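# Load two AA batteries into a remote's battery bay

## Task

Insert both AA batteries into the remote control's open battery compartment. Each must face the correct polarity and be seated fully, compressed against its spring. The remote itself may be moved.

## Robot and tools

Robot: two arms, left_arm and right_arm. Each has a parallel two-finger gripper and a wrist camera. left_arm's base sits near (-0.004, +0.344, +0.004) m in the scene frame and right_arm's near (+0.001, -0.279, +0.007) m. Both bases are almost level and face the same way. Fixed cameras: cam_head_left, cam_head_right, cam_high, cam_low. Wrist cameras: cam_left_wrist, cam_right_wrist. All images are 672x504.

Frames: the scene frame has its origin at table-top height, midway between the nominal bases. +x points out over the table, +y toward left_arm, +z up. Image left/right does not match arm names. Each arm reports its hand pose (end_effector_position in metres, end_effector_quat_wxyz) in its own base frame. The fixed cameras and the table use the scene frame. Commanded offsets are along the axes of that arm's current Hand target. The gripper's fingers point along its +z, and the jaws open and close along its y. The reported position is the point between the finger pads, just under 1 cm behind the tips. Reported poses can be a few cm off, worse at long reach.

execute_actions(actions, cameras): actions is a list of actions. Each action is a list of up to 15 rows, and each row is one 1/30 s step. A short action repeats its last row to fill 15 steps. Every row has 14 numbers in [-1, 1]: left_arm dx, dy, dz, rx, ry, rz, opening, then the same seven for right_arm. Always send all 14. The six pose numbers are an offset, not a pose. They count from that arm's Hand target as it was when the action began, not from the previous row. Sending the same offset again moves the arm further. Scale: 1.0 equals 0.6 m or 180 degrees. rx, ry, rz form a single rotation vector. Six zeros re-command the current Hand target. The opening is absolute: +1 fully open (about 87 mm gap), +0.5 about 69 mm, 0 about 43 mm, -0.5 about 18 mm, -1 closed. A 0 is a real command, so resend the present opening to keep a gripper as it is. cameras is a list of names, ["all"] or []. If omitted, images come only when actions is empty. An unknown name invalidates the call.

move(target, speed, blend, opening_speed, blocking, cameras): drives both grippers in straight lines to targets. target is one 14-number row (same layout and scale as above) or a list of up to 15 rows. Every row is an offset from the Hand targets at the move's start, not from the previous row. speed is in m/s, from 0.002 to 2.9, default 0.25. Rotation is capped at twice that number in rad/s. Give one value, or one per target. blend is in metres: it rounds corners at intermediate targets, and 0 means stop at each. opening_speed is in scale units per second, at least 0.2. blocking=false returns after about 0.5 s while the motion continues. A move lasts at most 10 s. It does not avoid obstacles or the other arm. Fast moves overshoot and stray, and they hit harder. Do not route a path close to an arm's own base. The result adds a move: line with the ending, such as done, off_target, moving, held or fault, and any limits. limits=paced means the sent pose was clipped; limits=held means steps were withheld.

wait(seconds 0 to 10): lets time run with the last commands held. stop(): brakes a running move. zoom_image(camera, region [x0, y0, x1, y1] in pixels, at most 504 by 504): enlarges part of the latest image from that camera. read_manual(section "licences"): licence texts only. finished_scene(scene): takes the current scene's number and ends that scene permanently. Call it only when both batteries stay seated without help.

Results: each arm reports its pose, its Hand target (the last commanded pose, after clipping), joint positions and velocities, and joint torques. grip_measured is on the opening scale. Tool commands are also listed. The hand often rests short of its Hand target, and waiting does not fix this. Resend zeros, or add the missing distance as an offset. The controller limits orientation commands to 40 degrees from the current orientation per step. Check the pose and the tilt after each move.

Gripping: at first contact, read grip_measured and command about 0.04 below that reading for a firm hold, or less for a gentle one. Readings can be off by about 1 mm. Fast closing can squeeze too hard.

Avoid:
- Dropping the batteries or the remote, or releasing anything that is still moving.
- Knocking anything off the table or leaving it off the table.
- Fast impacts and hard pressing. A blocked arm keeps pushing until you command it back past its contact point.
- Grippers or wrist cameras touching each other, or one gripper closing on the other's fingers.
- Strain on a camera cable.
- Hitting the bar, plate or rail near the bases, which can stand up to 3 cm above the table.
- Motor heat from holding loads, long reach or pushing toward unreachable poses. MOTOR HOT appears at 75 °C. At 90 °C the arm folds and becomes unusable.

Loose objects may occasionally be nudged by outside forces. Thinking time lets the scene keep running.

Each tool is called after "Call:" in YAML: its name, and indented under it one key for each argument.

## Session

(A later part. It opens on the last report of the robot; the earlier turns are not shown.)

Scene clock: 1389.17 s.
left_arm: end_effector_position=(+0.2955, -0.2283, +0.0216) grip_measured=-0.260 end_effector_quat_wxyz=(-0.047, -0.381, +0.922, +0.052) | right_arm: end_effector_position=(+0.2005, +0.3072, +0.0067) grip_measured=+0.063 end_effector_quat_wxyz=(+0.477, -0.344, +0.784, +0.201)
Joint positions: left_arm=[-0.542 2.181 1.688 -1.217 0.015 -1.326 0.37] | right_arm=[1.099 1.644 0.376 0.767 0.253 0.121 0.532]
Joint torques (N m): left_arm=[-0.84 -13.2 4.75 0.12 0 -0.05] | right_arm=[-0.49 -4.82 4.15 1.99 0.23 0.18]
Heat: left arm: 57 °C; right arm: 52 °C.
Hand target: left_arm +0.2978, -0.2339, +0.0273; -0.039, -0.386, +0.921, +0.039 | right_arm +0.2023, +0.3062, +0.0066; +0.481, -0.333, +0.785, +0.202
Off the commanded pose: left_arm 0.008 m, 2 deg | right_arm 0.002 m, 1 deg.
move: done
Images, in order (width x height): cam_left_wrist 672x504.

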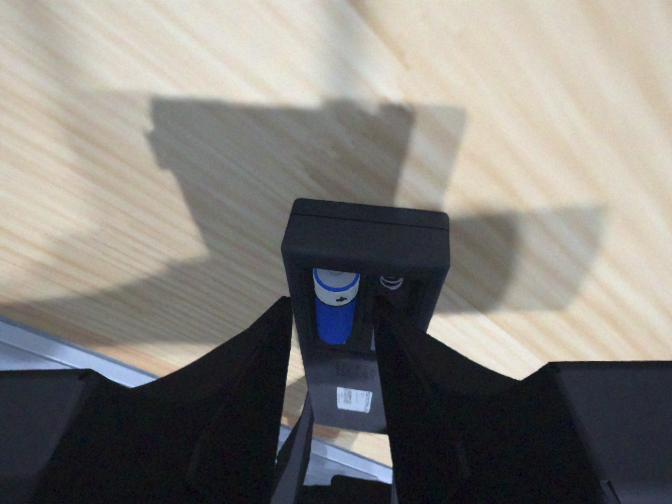

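Call:
move:
  target: [0, 0, 0, 0, 0, 0, -0.40, 0, 0, 0, 0, 0, 0, 0.0]
  opening_speed: 0.2
  cameras: ["cam_left_wrist"]

Call:
zoom_image:
  camera: "cam_left_wrist"
  region: [270, 220, 450, 370]

Scene clock: 1395.50 s.
left_arm: end_effector_position=(+0.2955, -0.2283, +0.0216) grip_measured=-0.352 end_effector_quat_wxyz=(-0.047, -0.381, +0.922, +0.052) | right_arm: end_effector_position=(+0.2012, +0.3067, +0.0068) grip_measured=+0.063 end_effector_quat_wxyz=(+0.478, -0.343, +0.784, +0.199)
Joint positions: left_arm=[-0.542 2.181 1.688 -1.217 0.015 -1.326 0.324] | right_arm=[1.099 1.644 0.376 0.767 0.258 0.121 0.532]
Joint torques (N m): left_arm=[-0.83 -13.24 4.75 0.12 0 -0.05] | right_arm=[-0.5 -4.81 4.16 1.99 0.18 0.19]
Heat: left arm: 58 °C; right arm: 52 °C.
Hand target: left_arm +0.2978, -0.2339, +0.0273; -0.039, -0.386, +0.921, +0.039 | right_arm +0.2023, +0.3062, +0.0066; +0.481, -0.333, +0.785, +0.202
Off the commanded pose: left_arm 0.008 m, 2 deg | right_arm 0.001 m, 1 deg.
move: done
Images, in order (width x height): cam_left_wrist 672x504.

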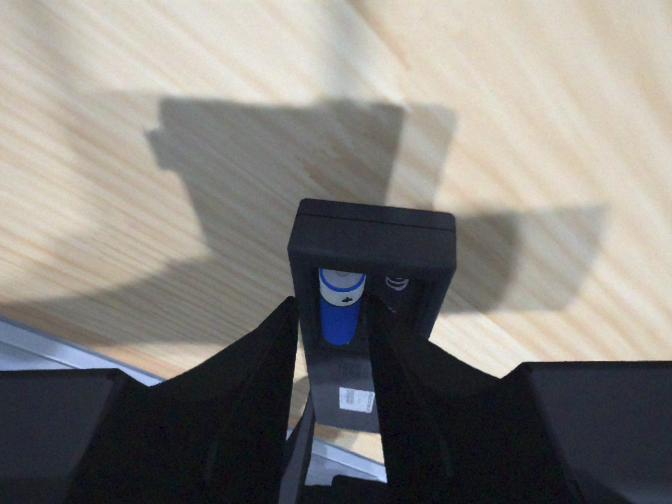

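Scaled by 2.800.

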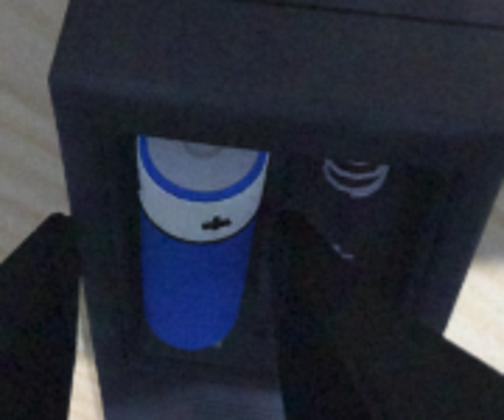

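Call:
move:
  target:
    - [0, 0, 0, 0, 0, 0, -0.24, 0, 0, 0, 0, 0, 0, 0.0]
    - [-0.0020, 0.0060, -0.0650, 0, 0, 0, -0.24, 0, 0, 0, 0, 0, 0, 0.0]
    - [0.0150, 0.0180, -0.2050, 0, 0, 0, -0.24, 0, 0, 0, 0, 0, 0, 0.0]
  speed: 0.12
  opening_speed: 0.4
  cameras: ["cam_left_wrist"]

Call:
zoom_image:
  camera: "cam_left_wrist"
  region: [290, 60, 430, 200]

Scene clock: 1467.90 s.
left_arm: end_effector_position=(+0.2973, -0.2329, +0.1307) grip_measured=-0.240 end_effector_quat_wxyz=(-0.030, -0.385, +0.922, +0.024) | right_arm: end_effector_position=(+0.2012, +0.3067, +0.0068) grip_measured=+0.063 end_effector_quat_wxyz=(+0.478, -0.343, +0.784, +0.199)
Joint positions: left_arm=[-0.547 2.1 2.006 -1.55 0.02 -1.338 0.38] | right_arm=[1.099 1.644 0.376 0.767 0.258 0.121 0.532]
Joint torques (N m): left_arm=[-0.79 -14.79 6.74 0.02 0.08 -0.01] | right_arm=[-0.49 -4.81 4.15 1.99 0.18 0.18]
Heat: left arm: 62 °C; right arm: 52 °C.
Hand target: left_arm +0.2965, -0.2377, +0.1510; -0.039, -0.386, +0.921, +0.039 | right_arm +0.2023, +0.3062, +0.0066; +0.481, -0.333, +0.785, +0.202
Off the commanded pose: left_arm 0.021 m, 2 deg | right_arm 0.001 m, 1 deg.
joint sent to its limit (left arm) — joint 4 (wrist pitch), lower limit. The joint targets are off in orientation, not in position.
move: off_target (left_arm)
Images, in order (width x height): cam_left_wrist 672x504.

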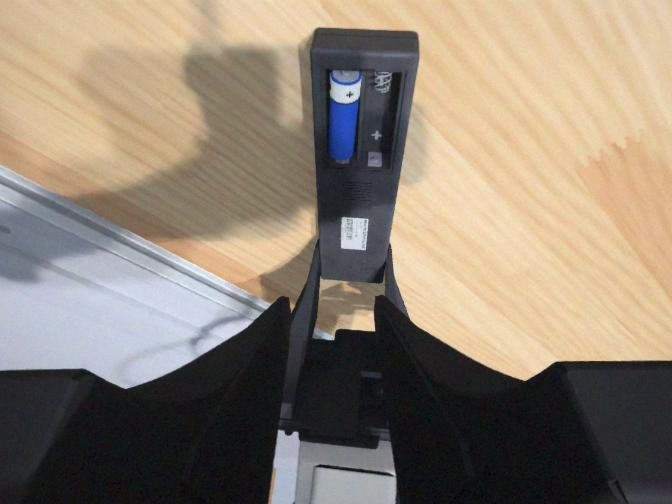

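Scaled by 3.600.

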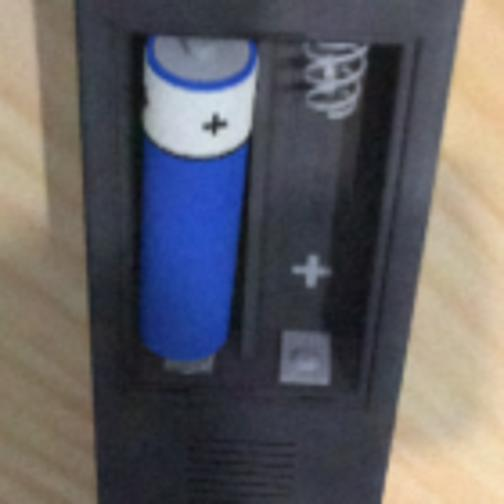

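Call:
zoom_image:
  camera: "cam_left_wrist"
  region: [318, 55, 408, 115]

Call:
zoom_image:
  camera: "cam_left_wrist"
  region: [315, 120, 405, 180]

Scaled by 5.600.

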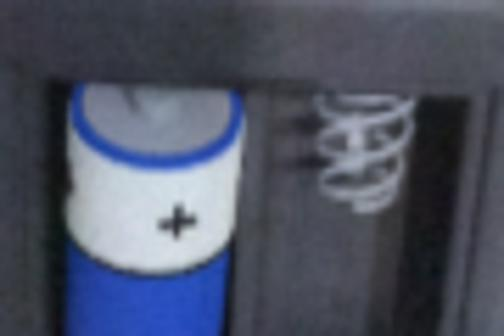

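Scaled by 5.600.

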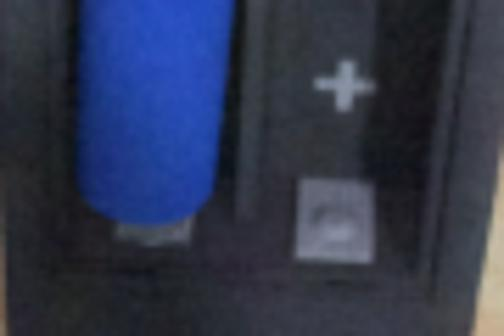

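Call:
wait:
  seconds: 0
  cameras: ["cam_low"]

Call:
zoom_image:
  camera: "cam_low"
  region: [280, 188, 330, 228]

Scene clock: 1526.83 s.
left_arm: end_effector_position=(+0.2972, -0.2329, +0.1308) grip_measured=-0.240 end_effector_quat_wxyz=(-0.030, -0.386, +0.922, +0.024) | right_arm: end_effector_position=(+0.2012, +0.3067, +0.0068) grip_measured=+0.063 end_effector_quat_wxyz=(+0.478, -0.343, +0.784, +0.199)
Joint positions: left_arm=[-0.547 2.1 2.006 -1.55 0.021 -1.339 0.38] | right_arm=[1.099 1.644 0.376 0.767 0.258 0.121 0.532]
Joint torques (N m): left_arm=[-0.8 -14.75 6.79 0.01 0.06 -0.03] | right_arm=[-0.49 -4.81 4.16 1.99 0.18 0.18]
Heat: left arm: 70 °C; right arm: 52 °C.
Hand target: left_arm +0.2965, -0.2377, +0.1510; -0.039, -0.386, +0.921, +0.039 | right_arm +0.2023, +0.3062, +0.0066; +0.481, -0.333, +0.785, +0.202
Tool commands: left_gripper/opening=-0.24 right_gripper/opening=+0.0
Off the commanded pose: left_arm 0.021 m, 2 deg | right_arm 0.001 m, 1 deg.
Images, in order (width x height): cam_low 672x504.

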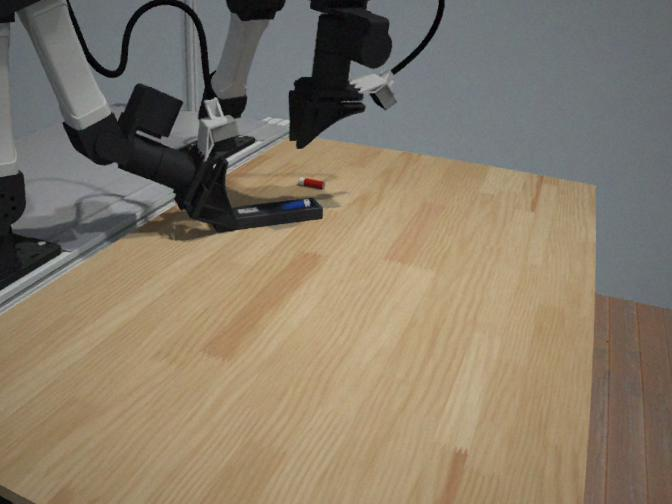

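Scaled by 10.080.

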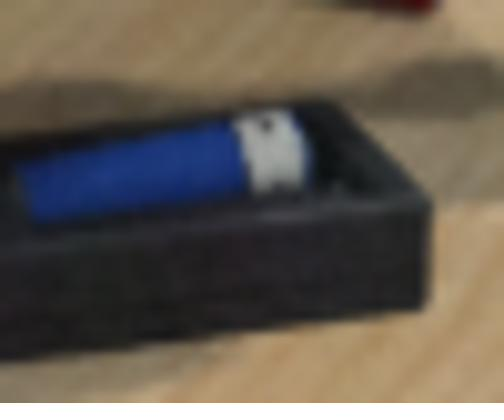

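Call:
move:
  target: [-0.04362, -0.01877, 0.1657, 0, 0.0756, 0, -1.0, 0, 0, 0, 0, 0, 0, 0.0]
  speed: 0.12
  opening_speed: 0.6
  cameras: ["cam_left_wrist"]

Call:
zoom_image:
  camera: "cam_left_wrist"
  region: [255, 200, 415, 340]

Scene clock: 1564.43 s.
left_arm: end_effector_position=(+0.3098, -0.2215, +0.0517) grip_measured=-0.985 end_effector_quat_wxyz=(-0.146, -0.389, +0.910, +0.000) | right_arm: end_effector_position=(+0.2012, +0.3067, +0.0068) grip_measured=+0.063 end_effector_quat_wxyz=(+0.478, -0.343, +0.784, +0.199)
Joint positions: left_arm=[-0.422 2.25 1.861 -1.383 0.213 -1.208 0.008] | right_arm=[1.099 1.644 0.376 0.767 0.258 0.121 0.532]
Joint torques (N m): left_arm=[0.38 -11.19 5.09 0.01 0.2 0.21] | right_arm=[-0.5 -4.81 4.15 1.99 0.18 0.18]
Heat: left arm: 71 °C; right arm: 52 °C.
Hand target: left_arm +0.3127, -0.2229, +0.0500; -0.148, -0.388, +0.910, -0.008 | right_arm +0.2023, +0.3062, +0.0066; +0.481, -0.333, +0.785, +0.202
Off the commanded pose: left_arm 0.004 m, 1 deg | right_arm 0.001 m, 1 deg.
move: done
Images, in order (width x height): cam_left_wrist 672x504.

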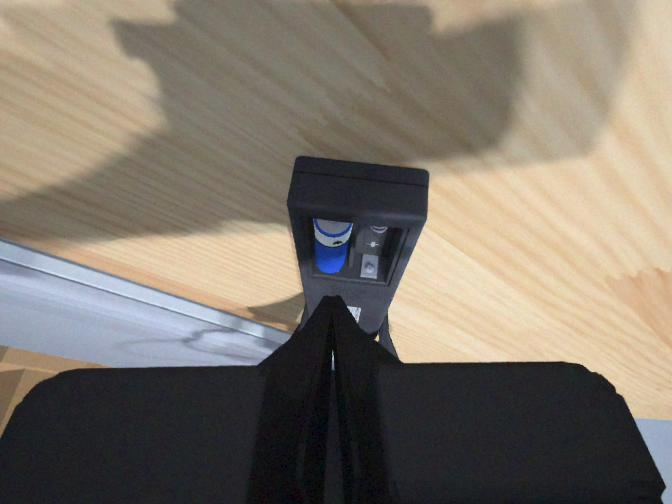

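Scaled by 3.150.

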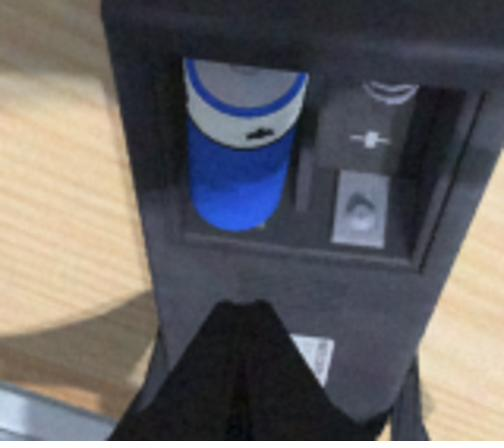

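Call:
move:
  target: [-0.0121, -0.0008, 0.02087, 0, 0, 0, -1.0, 0, 0, 0, 0, 0, 0, 0.0]
  speed: 0.06
  cameras: ["cam_left_wrist"]

Call:
zoom_image:
  camera: "cam_left_wrist"
  region: [255, 220, 415, 360]

Scene clock: 1575.77 s.
left_arm: end_effector_position=(+0.3119, -0.2201, +0.0400) grip_measured=-0.985 end_effector_quat_wxyz=(-0.144, -0.387, +0.911, -0.003) | right_arm: end_effector_position=(+0.2012, +0.3067, +0.0068) grip_measured=+0.063 end_effector_quat_wxyz=(+0.478, -0.343, +0.784, +0.199)
Joint positions: left_arm=[-0.416 2.259 1.829 -1.337 0.214 -1.2 0.008] | right_arm=[1.099 1.644 0.376 0.767 0.258 0.121 0.532]
Joint torques (N m): left_arm=[0.68 -10.86 4.81 0.01 0.18 0.22] | right_arm=[-0.5 -4.81 4.16 1.99 0.18 0.19]
Heat: left arm: 70 °C; right arm: 52 °C.
Hand target: left_arm +0.3144, -0.2198, +0.0360; -0.148, -0.388, +0.910, -0.007 | right_arm +0.2023, +0.3062, +0.0066; +0.481, -0.333, +0.785, +0.202
Off the commanded pose: left_arm 0.005 m, 1 deg | right_arm 0.001 m, 1 deg.
move: done
Images, in order (width x height): cam_left_wrist 672x504.

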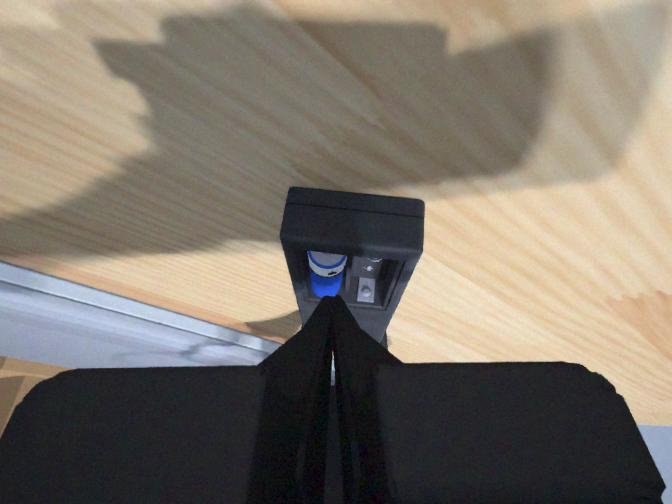

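Scaled by 3.150.

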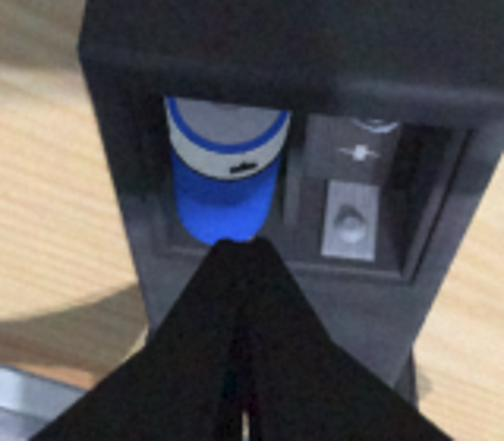

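Call:
move:
  target: [-0.0068, 0.0012, 0.0125, -0.0028, 0, 0, -1.0, 0, 0, 0, 0, 0, 0, 0.0]
  speed: 0.05
  cameras: ["cam_left_wrist"]

Call:
zoom_image:
  camera: "cam_left_wrist"
  region: [255, 220, 415, 360]

Scene clock: 1583.23 s.
left_arm: end_effector_position=(+0.3115, -0.2192, +0.0323) grip_measured=-0.985 end_effector_quat_wxyz=(-0.147, -0.386, +0.911, +0.000) | right_arm: end_effector_position=(+0.2012, +0.3067, +0.0068) grip_measured=+0.063 end_effector_quat_wxyz=(+0.478, -0.343, +0.784, +0.199)
Joint positions: left_arm=[-0.415 2.272 1.817 -1.321 0.214 -1.193 0.008] | right_arm=[1.099 1.644 0.376 0.767 0.258 0.121 0.532]
Joint torques (N m): left_arm=[0.94 -10.81 4.75 -0.01 0.14 0.21] | right_arm=[-0.5 -4.81 4.15 1.99 0.18 0.18]
Heat: left arm: 68 °C; right arm: 52 °C.
Hand target: left_arm +0.3146, -0.2174, +0.0277; -0.150, -0.387, +0.910, -0.003 | right_arm +0.2023, +0.3062, +0.0066; +0.481, -0.333, +0.785, +0.202
Off the commanded pose: left_arm 0.006 m, 0 deg | right_arm 0.001 m, 1 deg.
move: done
Images, in order (width x height): cam_left_wrist 672x504.

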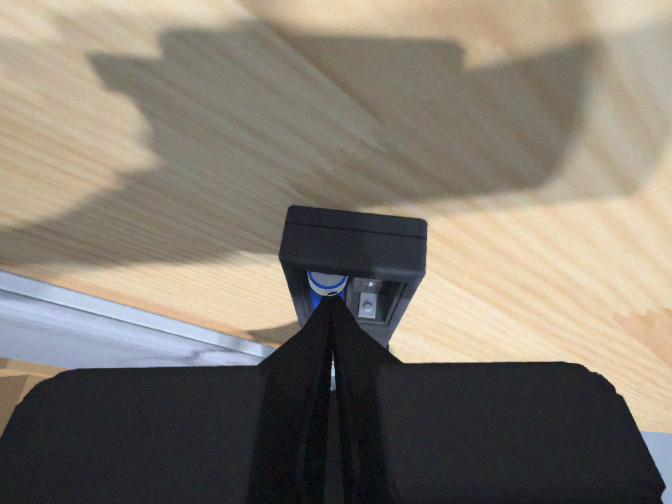

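Scaled by 3.150.

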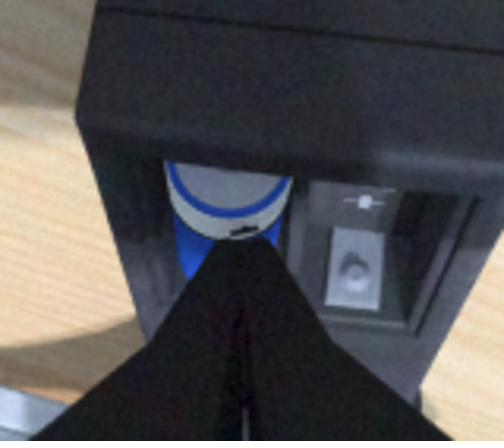

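Call:
move:
  target: [-0.0090, 0.0003, -0.0010, 0, 0, 0, -1.0, 0, 0, 0, 0, 0, 0, 0.0]
  speed: 0.05
  cameras: ["cam_left_wrist"]

Call:
zoom_image:
  camera: "cam_left_wrist"
  region: [255, 220, 415, 360]

Scene clock: 1591.90 s.
left_arm: end_effector_position=(+0.3139, -0.2141, +0.0299) grip_measured=-0.985 end_effector_quat_wxyz=(-0.149, -0.387, +0.910, +0.000) | right_arm: end_effector_position=(+0.2012, +0.3067, +0.0068) grip_measured=+0.063 end_effector_quat_wxyz=(+0.478, -0.343, +0.784, +0.199)
Joint positions: left_arm=[-0.4 2.279 1.817 -1.321 0.214 -1.182 0.008] | right_arm=[1.099 1.644 0.376 0.767 0.258 0.121 0.532]
Joint torques (N m): left_arm=[0.69 -10.65 5.63 -0.07 0.12 0.23] | right_arm=[-0.51 -4.82 4.15 1.99 0.18 0.18]
Heat: left arm: 67 °C; right arm: 52 °C.
Hand target: left_arm +0.3182, -0.2134, +0.0269; -0.150, -0.387, +0.910, -0.003 | right_arm +0.2023, +0.3062, +0.0066; +0.481, -0.333, +0.785, +0.202
Off the commanded pose: left_arm 0.005 m, 0 deg | right_arm 0.001 m, 1 deg.
move: done
Images, in order (width x height): cam_left_wrist 672x504.

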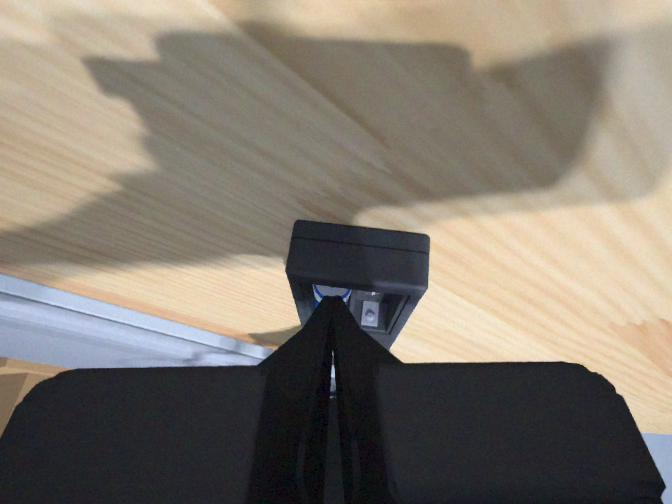

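Scaled by 3.150.

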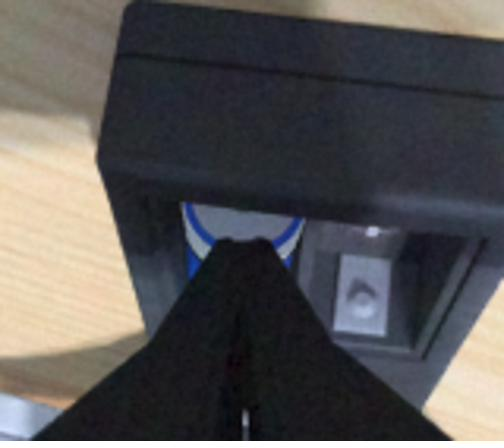

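Call:
move:
  target: [0.0105, -0.0003, 0.0045, 0, 0.0056, 0, -1.0, 0, 0, 0, 0, 0, 0, 0.0]
  speed: 0.04
  cameras: ["cam_left_wrist"]

Call:
zoom_image:
  camera: "cam_left_wrist"
  region: [255, 220, 415, 360]

Scene clock: 1598.83 s.
left_arm: end_effector_position=(+0.3138, -0.2157, +0.0304) grip_measured=-0.985 end_effector_quat_wxyz=(-0.152, -0.387, +0.909, -0.004) | right_arm: end_effector_position=(+0.2012, +0.3067, +0.0068) grip_measured=+0.063 end_effector_quat_wxyz=(+0.478, -0.343, +0.784, +0.199)
Joint positions: left_arm=[-0.4 2.279 1.817 -1.319 0.223 -1.182 0.008] | right_arm=[1.099 1.644 0.376 0.767 0.258 0.121 0.532]
Joint torques (N m): left_arm=[-0.21 -10.89 4.53 -0.02 0.23 0.13] | right_arm=[-0.49 -4.81 4.15 1.99 0.18 0.18]
Heat: left arm: 67 °C; right arm: 52 °C.
Hand target: left_arm +0.3135, -0.2183, +0.0260; -0.157, -0.387, +0.909, -0.007 | right_arm +0.2023, +0.3062, +0.0066; +0.481, -0.333, +0.785, +0.202
Off the commanded pose: left_arm 0.005 m, 1 deg | right_arm 0.001 m, 1 deg.
move: done
Images, in order (width x height): cam_left_wrist 672x504.

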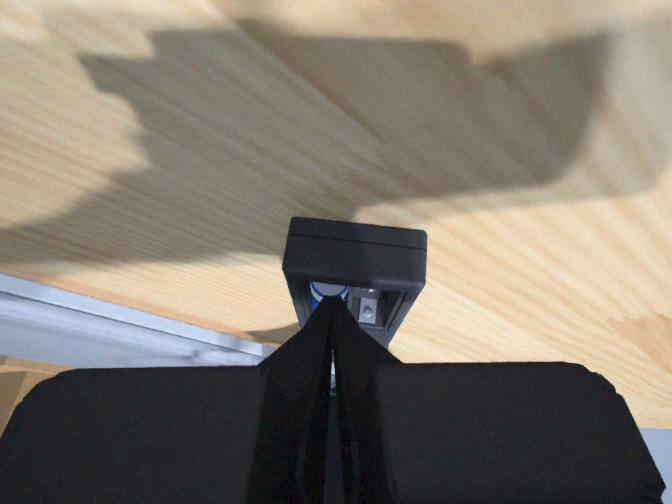

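Scaled by 3.150.

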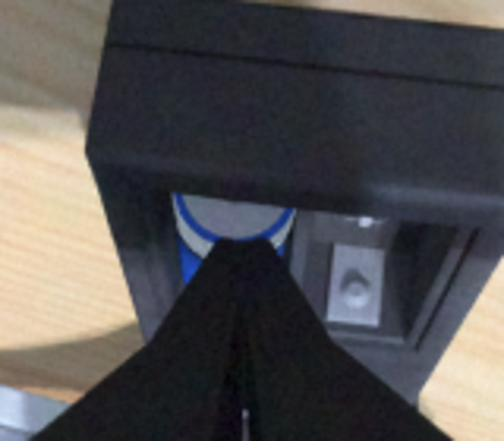

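Call:
move:
  target:
    - [0.0080, 0.0030, -0.0250, 0, -0.0200, 0, -1.0, 0, 0, 0, 0, 0, 0, 0.0]
    - [0.02343, -0.00055, -0.03503, 0, -0.0889, 0, -0.5, 0, 0, 0, 0, 0, 0, 0.0]
  speed: 0.08
  cameras: ["cam_left_wrist"]

Call:
zoom_image:
  camera: "cam_left_wrist"
  region: [255, 190, 415, 330]

Scene clock: 1616.77 s.
left_arm: end_effector_position=(+0.3043, -0.2225, +0.0327) grip_measured=-0.500 end_effector_quat_wxyz=(-0.056, -0.379, +0.921, +0.067) | right_arm: end_effector_position=(+0.2012, +0.3067, +0.0068) grip_measured=+0.063 end_effector_quat_wxyz=(+0.478, -0.343, +0.784, +0.199)
Joint positions: left_arm=[-0.521 2.226 1.801 -1.32 0.007 -1.302 0.25] | right_arm=[1.099 1.644 0.376 0.767 0.258 0.121 0.532]
Joint torques (N m): left_arm=[-0.66 -16.92 4.7 0.05 -0.22 -0.04] | right_arm=[-0.5 -4.81 4.16 1.99 0.18 0.18]
Heat: left arm: 67 °C; right arm: 52 °C.
Hand target: left_arm +0.3104, -0.2255, +0.0499; -0.030, -0.384, +0.922, +0.047 | right_arm +0.2023, +0.3062, +0.0066; +0.481, -0.333, +0.785, +0.202
Off the commanded pose: left_arm 0.019 m, 4 deg | right_arm 0.001 m, 1 deg.
move: off_target (left_arm); target 2's new opening was sent with left_arm's hand 0.019 m and 4 deg from that target
Images, in order (width x height): cam_left_wrist 672x504.

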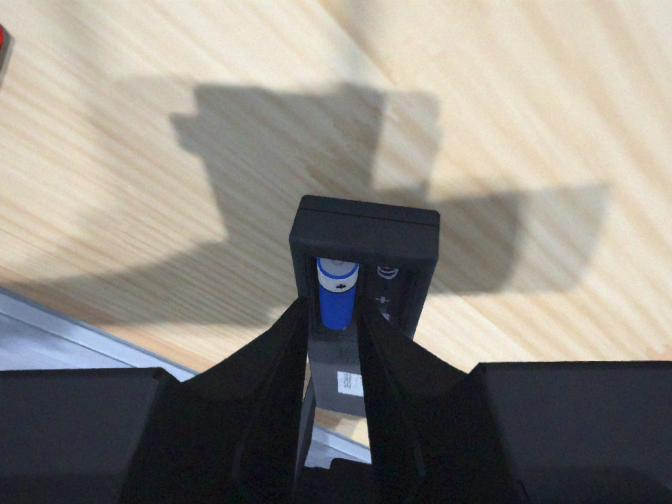

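Scaled by 3.150.

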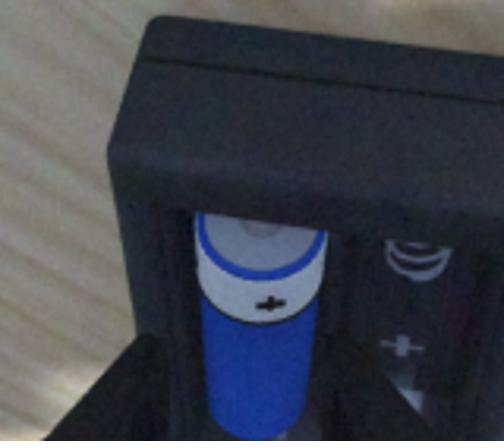

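Call:
move:
  target: [0.0003, 0.0000, 0.0170, 0, 0, 0, -0.5, 0, 0, 0, 0, 0, 0, 0.0]
  speed: 0.05
  cameras: ["cam_left_wrist"]

Call:
zoom_image:
  camera: "cam_left_wrist"
  region: [255, 200, 415, 340]

Scene clock: 1623.00 s.
left_arm: end_effector_position=(+0.3033, -0.2219, +0.0254) grip_measured=-0.500 end_effector_quat_wxyz=(-0.055, -0.380, +0.921, +0.065) | right_arm: end_effector_position=(+0.2012, +0.3067, +0.0068) grip_measured=+0.063 end_effector_quat_wxyz=(+0.478, -0.343, +0.784, +0.199)
Joint positions: left_arm=[-0.521 2.223 1.767 -1.285 0.007 -1.303 0.25] | right_arm=[1.099 1.644 0.376 0.767 0.258 0.121 0.532]
Joint torques (N m): left_arm=[-0.69 -16.35 4.46 0.1 -0.22 -0.04] | right_arm=[-0.5 -4.81 4.16 1.99 0.18 0.18]
Heat: left arm: 68 °C; right arm: 52 °C.
Hand target: left_arm +0.3093, -0.2250, +0.0398; -0.030, -0.384, +0.922, +0.047 | right_arm +0.2023, +0.3062, +0.0066; +0.481, -0.333, +0.785, +0.202
Off the commanded pose: left_arm 0.016 m, 4 deg | right_arm 0.001 m, 1 deg.
move: off_target (left_arm)
Images, in order (width x height): cam_left_wrist 672x504.

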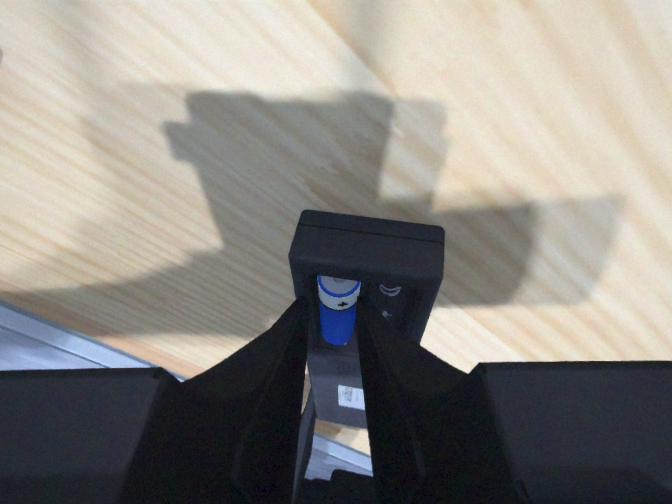

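Scaled by 3.150.

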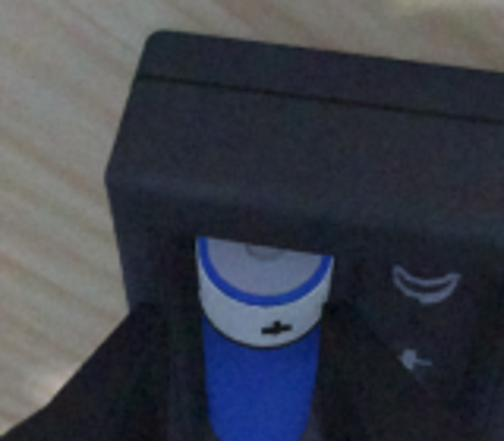

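Call:
move:
  target: [0.0003, -0.0058, -0.0030, 0.0056, 0, 0, -0.5, 0, 0, 0, 0, 0, 0, 0.0]
  speed: 0.04
  cameras: ["cam_left_wrist"]

Call:
zoom_image:
  camera: "cam_left_wrist"
  region: [255, 200, 415, 340]

Scene clock: 1627.67 s.
left_arm: end_effector_position=(+0.3043, -0.2225, +0.0256) grip_measured=-0.500 end_effector_quat_wxyz=(-0.053, -0.380, +0.921, +0.063) | right_arm: end_effector_position=(+0.2012, +0.3067, +0.0068) grip_measured=+0.063 end_effector_quat_wxyz=(+0.478, -0.343, +0.784, +0.199)
Joint positions: left_arm=[-0.521 2.222 1.767 -1.28 0.007 -1.303 0.25] | right_arm=[1.099 1.644 0.376 0.767 0.258 0.121 0.532]
Joint torques (N m): left_arm=[-0.73 -16.72 4.52 0.17 -0.17 -0.05] | right_arm=[-0.49 -4.81 4.16 1.99 0.18 0.18]
Heat: left arm: 70 °C; right arm: 52 °C.
Hand target: left_arm +0.3119, -0.2277, +0.0413; -0.026, -0.384, +0.922, +0.039 | right_arm +0.2023, +0.3062, +0.0066; +0.481, -0.333, +0.785, +0.202
Off the commanded pose: left_arm 0.018 m, 4 deg | right_arm 0.001 m, 1 deg.
move: off_target (left_arm)
Images, in order (width x height): cam_left_wrist 672x504.

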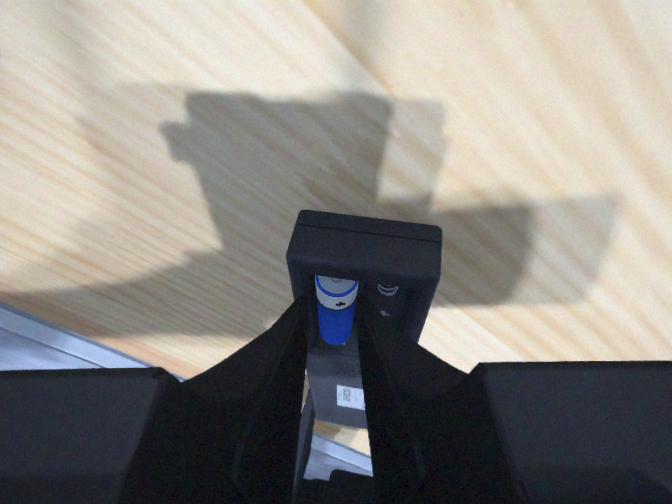

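Scaled by 3.150.

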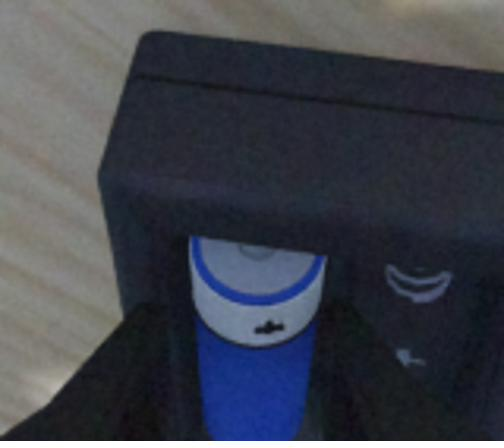

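Call:
move:
  target: [0.0003, -0.0040, -0.0010, 0.0042, 0, 0, -0.5, 0, 0, 0, 0, 0, 0, 0.0]
  speed: 0.04

Call:
move:
  target: [0.0000, 0.0000, 0.0040, 0, 0, 0, -0.5, 0, 0, 0, 0, 0, 0, 0.0]
  speed: 0.04
  cameras: ["cam_left_wrist"]

Call:
zoom_image:
  camera: "cam_left_wrist"
  region: [255, 200, 415, 340]

Scene clock: 1631.30 s.
left_arm: end_effector_position=(+0.3073, -0.2242, +0.0247) grip_measured=-0.500 end_effector_quat_wxyz=(-0.047, -0.380, +0.922, +0.056) | right_arm: end_effector_position=(+0.2012, +0.3067, +0.0068) grip_measured=+0.063 end_effector_quat_wxyz=(+0.478, -0.343, +0.784, +0.199)
Joint positions: left_arm=[-0.521 2.217 1.759 -1.259 0.007 -1.303 0.25] | right_arm=[1.099 1.644 0.376 0.767 0.258 0.121 0.532]
Joint torques (N m): left_arm=[-0.79 -16.65 4.74 0.12 -0.14 -0.04] | right_arm=[-0.5 -4.79 4.16 1.99 0.18 0.18]
Heat: left arm: 72 °C; right arm: 52 °C.
Hand target: left_arm +0.3134, -0.2295, +0.0417; -0.024, -0.384, +0.922, +0.033 | right_arm +0.2023, +0.3062, +0.0066; +0.481, -0.333, +0.785, +0.202
Off the commanded pose: left_arm 0.019 m, 4 deg | right_arm 0.001 m, 1 deg.
move: off_target (left_arm)

Scene clock: 1632.00 s.
left_arm: end_effector_position=(+0.3074, -0.2243, +0.0246) grip_measured=-0.500 end_effector_quat_wxyz=(-0.046, -0.380, +0.922, +0.054) | right_arm: end_effector_position=(+0.2012, +0.3067, +0.0068) grip_measured=+0.063 end_effector_quat_wxyz=(+0.478, -0.343, +0.784, +0.199)
Joint positions: left_arm=[-0.521 2.215 1.755 -1.254 0.007 -1.303 0.25] | right_arm=[1.099 1.644 0.376 0.767 0.258 0.121 0.532]
Joint torques (N m): left_arm=[-0.79 -16.25 4.51 0.17 -0.13 -0.04] | right_arm=[-0.5 -4.81 4.16 1.99 0.18 0.19]
Heat: left arm: 72 °C; right arm: 52 °C.
Hand target: left_arm +0.3134, -0.2294, +0.0393; -0.024, -0.385, +0.922, +0.033 | right_arm +0.2023, +0.3062, +0.0066; +0.481, -0.333, +0.785, +0.202
Off the commanded pose: left_arm 0.017 m, 4 deg | right_arm 0.001 m, 1 deg.
move: off_target (left_arm)
Images, in order (width x height): cam_left_wrist 672x504.

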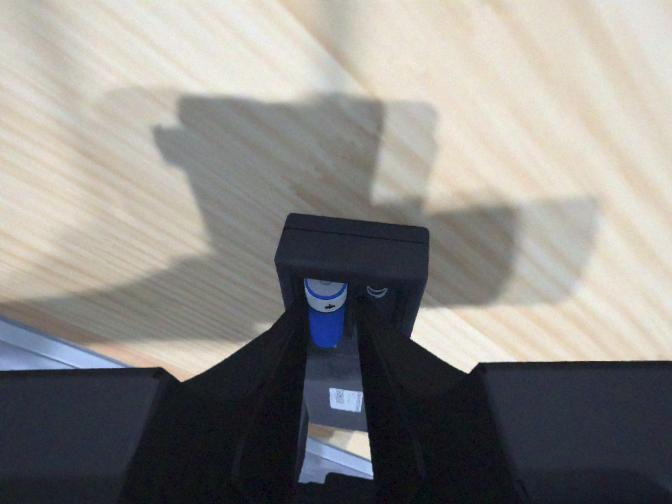

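Scaled by 3.150.

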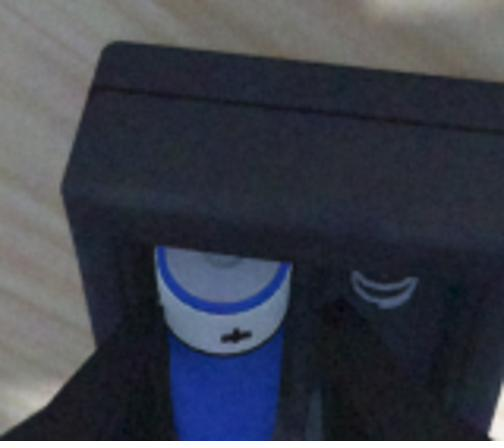

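Call:
move:
  target: [0.0005, 0.0025, 0.0180, -0.0022, 0, 0, -0.5, 0, 0, 0, 0, 0, 0, 0.0]
  speed: 0.05
  cameras: ["cam_left_wrist"]

Call:
zoom_image:
  camera: "cam_left_wrist"
  region: [255, 200, 415, 340]

Scene clock: 1636.27 s.
left_arm: end_effector_position=(+0.3069, -0.2247, +0.0243) grip_measured=-0.500 end_effector_quat_wxyz=(-0.044, -0.381, +0.922, +0.048) | right_arm: end_effector_position=(+0.2012, +0.3067, +0.0068) grip_measured=+0.063 end_effector_quat_wxyz=(+0.478, -0.343, +0.784, +0.199)
Joint positions: left_arm=[-0.521 2.201 1.733 -1.233 0.01 -1.303 0.25] | right_arm=[1.099 1.644 0.376 0.767 0.258 0.121 0.532]
Joint torques (N m): left_arm=[-0.91 -14.12 3.7 0.29 -0.18 -0.05] | right_arm=[-0.49 -4.81 4.16 1.99 0.18 0.18]
Heat: left arm: 71 °C; right arm: 52 °C.
Hand target: left_arm +0.3113, -0.2281, +0.0286; -0.025, -0.384, +0.922, +0.036 | right_arm +0.2023, +0.3062, +0.0066; +0.481, -0.333, +0.785, +0.202
Off the commanded pose: left_arm 0.007 m, 3 deg | right_arm 0.001 m, 1 deg.
move: off_target (left_arm)
Images, in order (width x height): cam_left_wrist 672x504.

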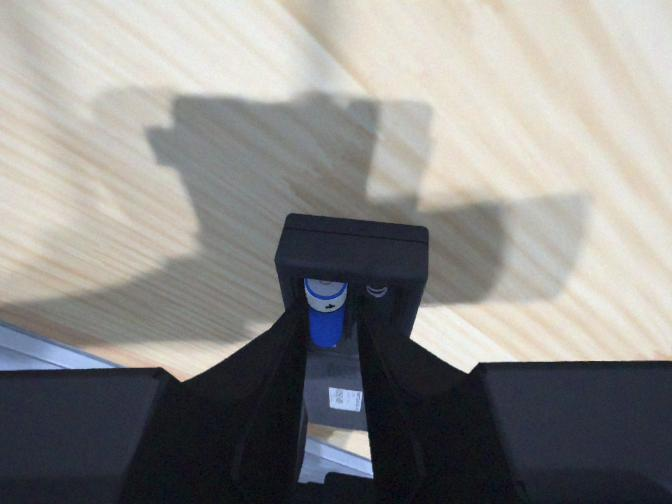

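Scaled by 3.150.

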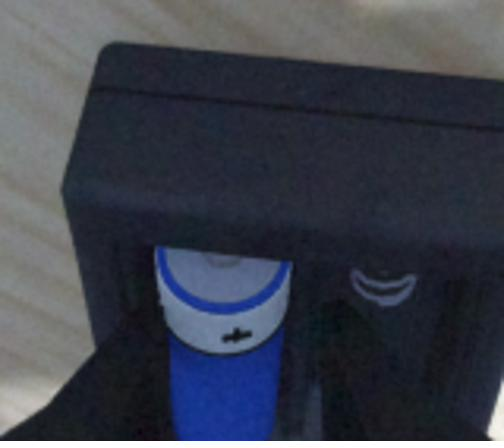

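Call:
move:
  target: [0, 0, 0, 0, 0, 0, -0.70, 0, 0, 0, 0, 0, 0, 0.0]
  opening_speed: 0.3
  cameras: ["cam_left_wrist"]

Call:
zoom_image:
  camera: "cam_left_wrist"
  region: [255, 200, 415, 340]

Scene clock: 1639.83 s.
left_arm: end_effector_position=(+0.3051, -0.2239, +0.0243) grip_measured=-0.625 end_effector_quat_wxyz=(-0.046, -0.381, +0.922, +0.050) | right_arm: end_effector_position=(+0.2012, +0.3067, +0.0068) grip_measured=+0.063 end_effector_quat_wxyz=(+0.478, -0.343, +0.784, +0.199)
Joint positions: left_arm=[-0.521 2.2 1.73 -1.237 0.012 -1.304 0.187] | right_arm=[1.099 1.644 0.376 0.767 0.258 0.121 0.532]
Joint torques (N m): left_arm=[-0.83 -13.98 4.04 0.33 -0.2 -0.05] | right_arm=[-0.5 -4.81 4.15 1.99 0.18 0.18]
Heat: left arm: 72 °C; right arm: 52 °C.
Hand target: left_arm +0.3113, -0.2281, +0.0286; -0.025, -0.385, +0.922, +0.036 | right_arm +0.2023, +0.3062, +0.0066; +0.481, -0.333, +0.785, +0.202
Off the commanded pose: left_arm 0.009 m, 3 deg | right_arm 0.001 m, 1 deg.
move: off_target (left_arm)
Images, in order (width x height): cam_left_wrist 672x504.

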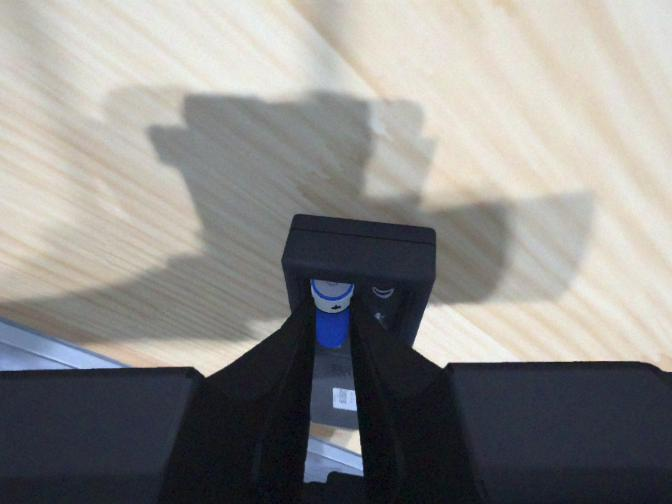

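Scaled by 3.150.

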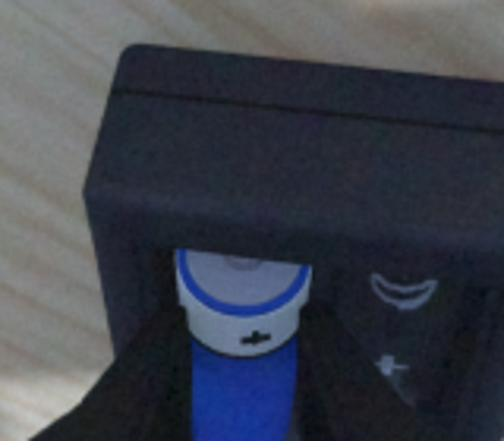

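Call:
move:
  target: [0.0170, -0.0003, 0.0030, 0, 0.0111, 0, -0.70, 0, 0, 0, 0, 0, 0, 0.0]
  speed: 0.04
  cameras: ["cam_left_wrist"]

Call:
zoom_image:
  camera: "cam_left_wrist"
  region: [255, 200, 415, 340]

Scene clock: 1643.70 s.
left_arm: end_effector_position=(+0.3042, -0.2248, +0.0242) grip_measured=-0.625 end_effector_quat_wxyz=(-0.048, -0.381, +0.922, +0.048) | right_arm: end_effector_position=(+0.2012, +0.3067, +0.0068) grip_measured=+0.063 end_effector_quat_wxyz=(+0.478, -0.343, +0.784, +0.199)
Joint positions: left_arm=[-0.522 2.196 1.723 -1.232 0.017 -1.304 0.187] | right_arm=[1.099 1.644 0.376 0.767 0.258 0.121 0.532]
Joint torques (N m): left_arm=[-1.76 -13.5 3.56 0.32 0.12 -0.13] | right_arm=[-0.49 -4.81 4.16 1.99 0.18 0.18]
Heat: left arm: 72 °C; right arm: 52 °C.
Hand target: left_arm +0.3041, -0.2353, +0.0270; -0.041, -0.385, +0.921, +0.030 | right_arm +0.2023, +0.3062, +0.0066; +0.481, -0.333, +0.785, +0.202
Off the commanded pose: left_arm 0.011 m, 2 deg | right_arm 0.001 m, 1 deg.
move: off_target (left_arm)
Images, in order (width x height): cam_left_wrist 672x504.

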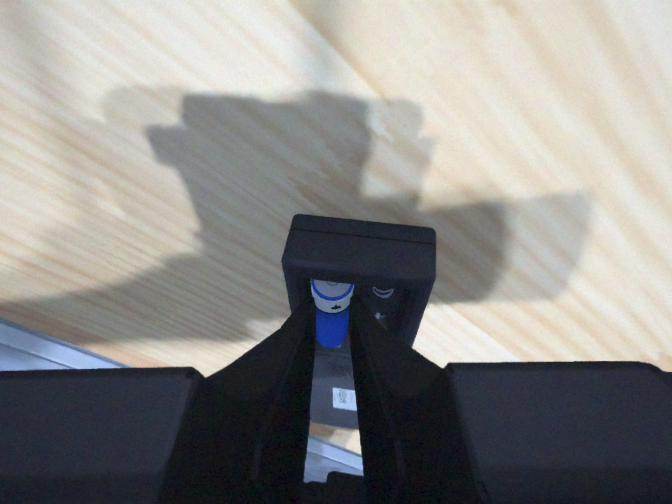

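Scaled by 3.150.

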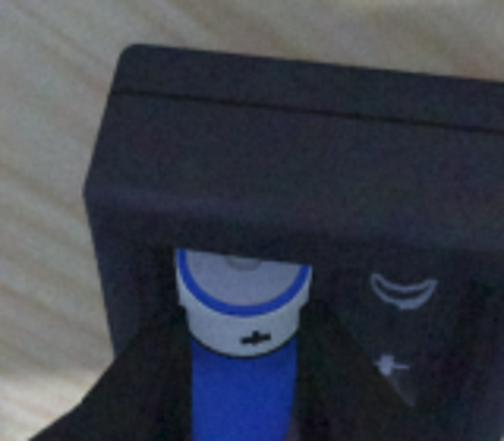

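Call:
move:
  target: [0.0140, -0.0003, 0.0060, 0, 0.0111, 0, -0.70, 0, 0, 0, 0, 0, 0, 0.0]
  speed: 0.04
  cameras: ["cam_left_wrist"]

Call:
zoom_image:
  camera: "cam_left_wrist"
  region: [255, 200, 415, 340]

Scene clock: 1646.43 s.
left_arm: end_effector_position=(+0.3039, -0.2254, +0.0242) grip_measured=-0.625 end_effector_quat_wxyz=(-0.048, -0.382, +0.922, +0.045) | right_arm: end_effector_position=(+0.2012, +0.3067, +0.0068) grip_measured=+0.063 end_effector_quat_wxyz=(+0.478, -0.343, +0.784, +0.199)
Joint positions: left_arm=[-0.522 2.191 1.715 -1.225 0.02 -1.306 0.187] | right_arm=[1.099 1.644 0.376 0.767 0.258 0.121 0.532]
Joint torques (N m): left_arm=[-2.33 -12.62 3.07 0.34 0.45 -0.16] | right_arm=[-0.5 -4.79 4.16 2 0.18 0.18]
Heat: left arm: 72 °C; right arm: 52 °C.
Hand target: left_arm +0.2981, -0.2414, +0.0238; -0.057, -0.386, +0.921, +0.023 | right_arm +0.2023, +0.3062, +0.0066; +0.481, -0.333, +0.785, +0.202
Off the commanded pose: left_arm 0.017 m, 3 deg | right_arm 0.001 m, 1 deg.
move: off_target (left_arm)
Images, in order (width x height): cam_left_wrist 672x504.

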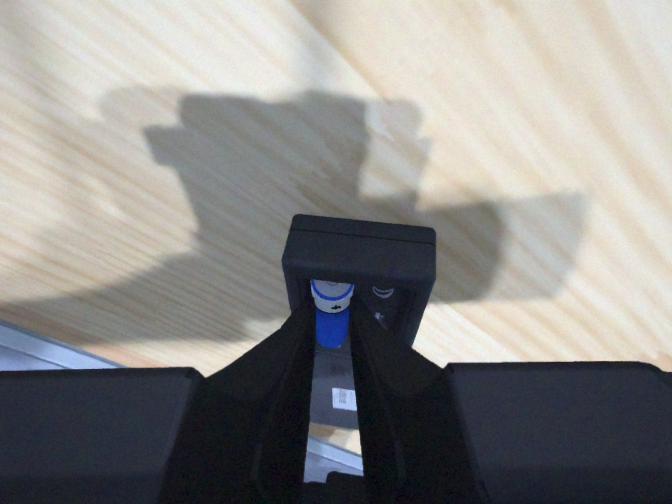

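Scaled by 3.150.

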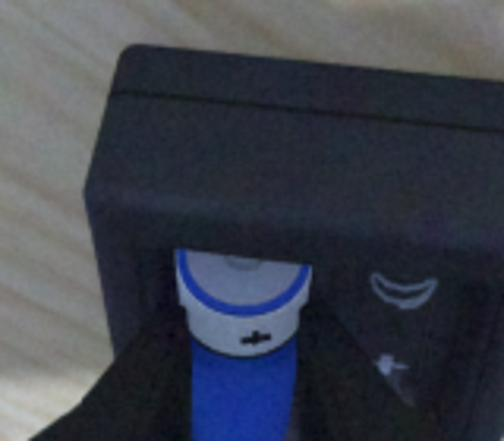

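Call:
move:
  target: [0.0140, -0.0003, 0.0060, 0, 0.0111, 0, -0.70, 0, 0, 0, 0, 0, 0, 0.0]
  speed: 0.04
  cameras: ["cam_left_wrist"]

Call:
zoom_image:
  camera: "cam_left_wrist"
  region: [255, 200, 415, 340]

Scene clock: 1649.57 s.
left_arm: end_effector_position=(+0.3030, -0.2262, +0.0216) grip_measured=-0.635 end_effector_quat_wxyz=(-0.050, -0.383, +0.921, +0.043) | right_arm: end_effector_position=(+0.2012, +0.3067, +0.0068) grip_measured=+0.063 end_effector_quat_wxyz=(+0.478, -0.343, +0.784, +0.199)
Joint positions: left_arm=[-0.523 2.191 1.704 -1.212 0.026 -1.31 0.182] | right_arm=[1.099 1.644 0.376 0.767 0.258 0.121 0.532]
Joint torques (N m): left_arm=[-2.89 -12.14 3.06 0.29 0.76 -0.17] | right_arm=[-0.49 -4.81 4.18 1.99 0.17 0.19]
Heat: left arm: 71 °C; right arm: 52 °C.
Hand target: left_arm +0.2919, -0.2475, +0.0210; -0.073, -0.386, +0.920, +0.016 | right_arm +0.2023, +0.3062, +0.0066; +0.481, -0.333, +0.785, +0.202
Off the commanded pose: left_arm 0.024 m, 4 deg | right_arm 0.001 m, 1 deg.
move: off_target (left_arm)
Images, in order (width x height): cam_left_wrist 672x504.

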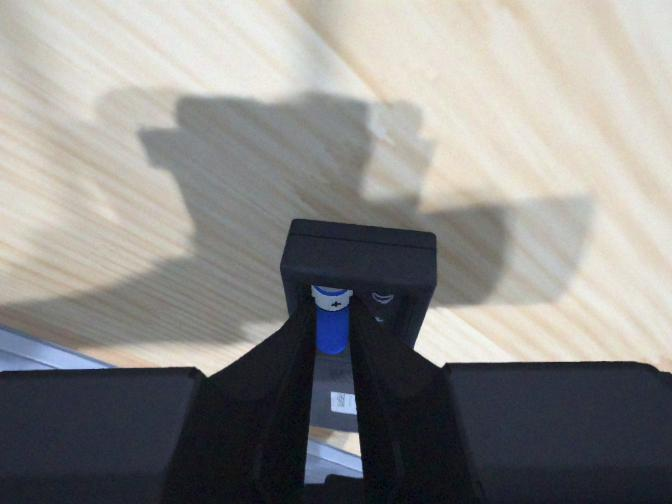

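Scaled by 3.150.

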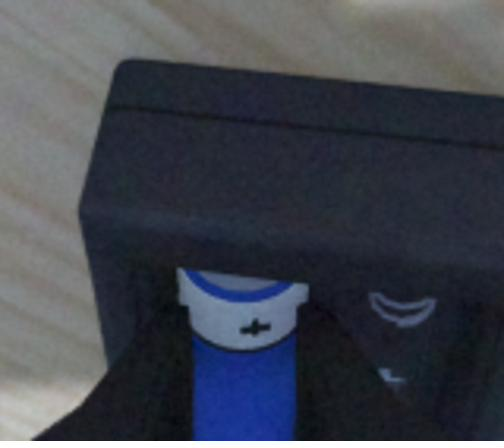

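Call:
move:
  target: [-0.0370, 0.0003, 0.0010, 0, -0.0278, 0, -0.70, 0, 0, 0, 0, 0, 0, 0.0]
  speed: 0.05

Call:
move:
  target: [-0.0050, 0, 0, 0, 0, 0, -0.52, 0, 0, 0, 0, 0, 0, 0.0]
  opening_speed: 0.4
  cameras: ["cam_left_wrist"]

Call:
zoom_image:
  camera: "cam_left_wrist"
  region: [255, 200, 415, 340]

Scene clock: 1654.30 s.
left_arm: end_effector_position=(+0.3038, -0.2254, +0.0214) grip_measured=-0.635 end_effector_quat_wxyz=(-0.047, -0.383, +0.921, +0.044) | right_arm: end_effector_position=(+0.2012, +0.3067, +0.0068) grip_measured=+0.063 end_effector_quat_wxyz=(+0.478, -0.343, +0.784, +0.199)
Joint positions: left_arm=[-0.523 2.191 1.704 -1.211 0.02 -1.31 0.182] | right_arm=[1.099 1.644 0.376 0.767 0.258 0.121 0.532]
Joint torques (N m): left_arm=[-1.29 -12.33 3.23 0.49 -0.1 -0.03] | right_arm=[-0.49 -4.81 4.15 1.99 0.18 0.18]
Heat: left arm: 69 °C; right arm: 52 °C.
Hand target: left_arm +0.3071, -0.2316, +0.0177; -0.033, -0.385, +0.922, +0.033 | right_arm +0.2023, +0.3062, +0.0066; +0.481, -0.333, +0.785, +0.202
Off the commanded pose: left_arm 0.008 m, 2 deg | right_arm 0.001 m, 1 deg.
move: done

Scene clock: 1655.00 s.
left_arm: end_effector_position=(+0.3055, -0.2265, +0.0211) grip_measured=-0.520 end_effector_quat_wxyz=(-0.044, -0.383, +0.922, +0.041) | right_arm: end_effector_position=(+0.2012, +0.3067, +0.0068) grip_measured=+0.063 end_effector_quat_wxyz=(+0.478, -0.343, +0.784, +0.199)
Joint positions: left_arm=[-0.523 2.191 1.704 -1.203 0.02 -1.31 0.24] | right_arm=[1.099 1.644 0.376 0.767 0.258 0.121 0.532]
Joint torques (N m): left_arm=[-0.59 -12.07 3.55 0.4 -0.12 0.05] | right_arm=[-0.49 -4.82 4.16 1.99 0.18 0.18]
Heat: left arm: 69 °C; right arm: 52 °C.
Hand target: left_arm +0.3091, -0.2294, +0.0176; -0.033, -0.385, +0.922, +0.033 | right_arm +0.2023, +0.3062, +0.0066; +0.481, -0.333, +0.785, +0.202
Off the commanded pose: left_arm 0.006 m, 2 deg | right_arm 0.001 m, 1 deg.
move: done
Images, in order (width x height): cam_left_wrist 672x504.

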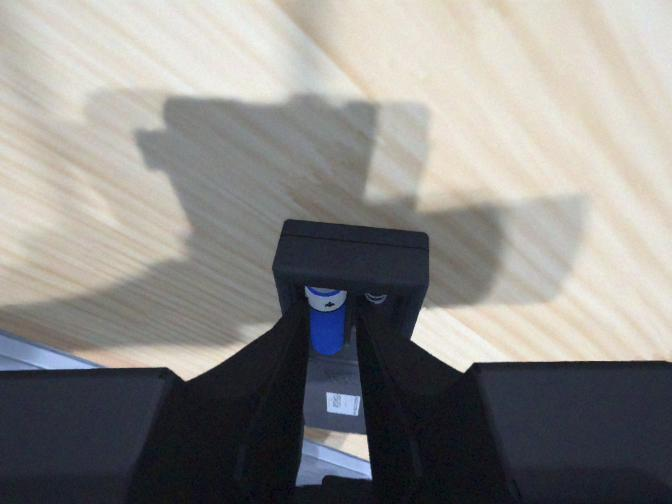

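Scaled by 3.150.

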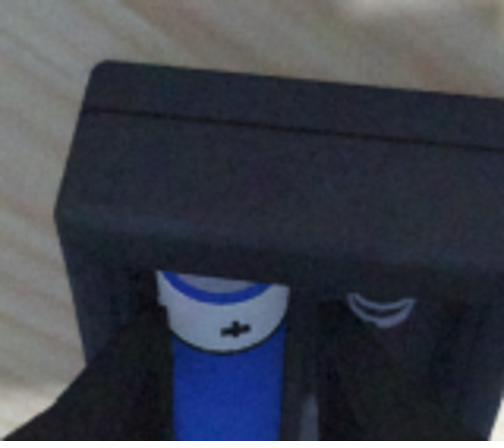

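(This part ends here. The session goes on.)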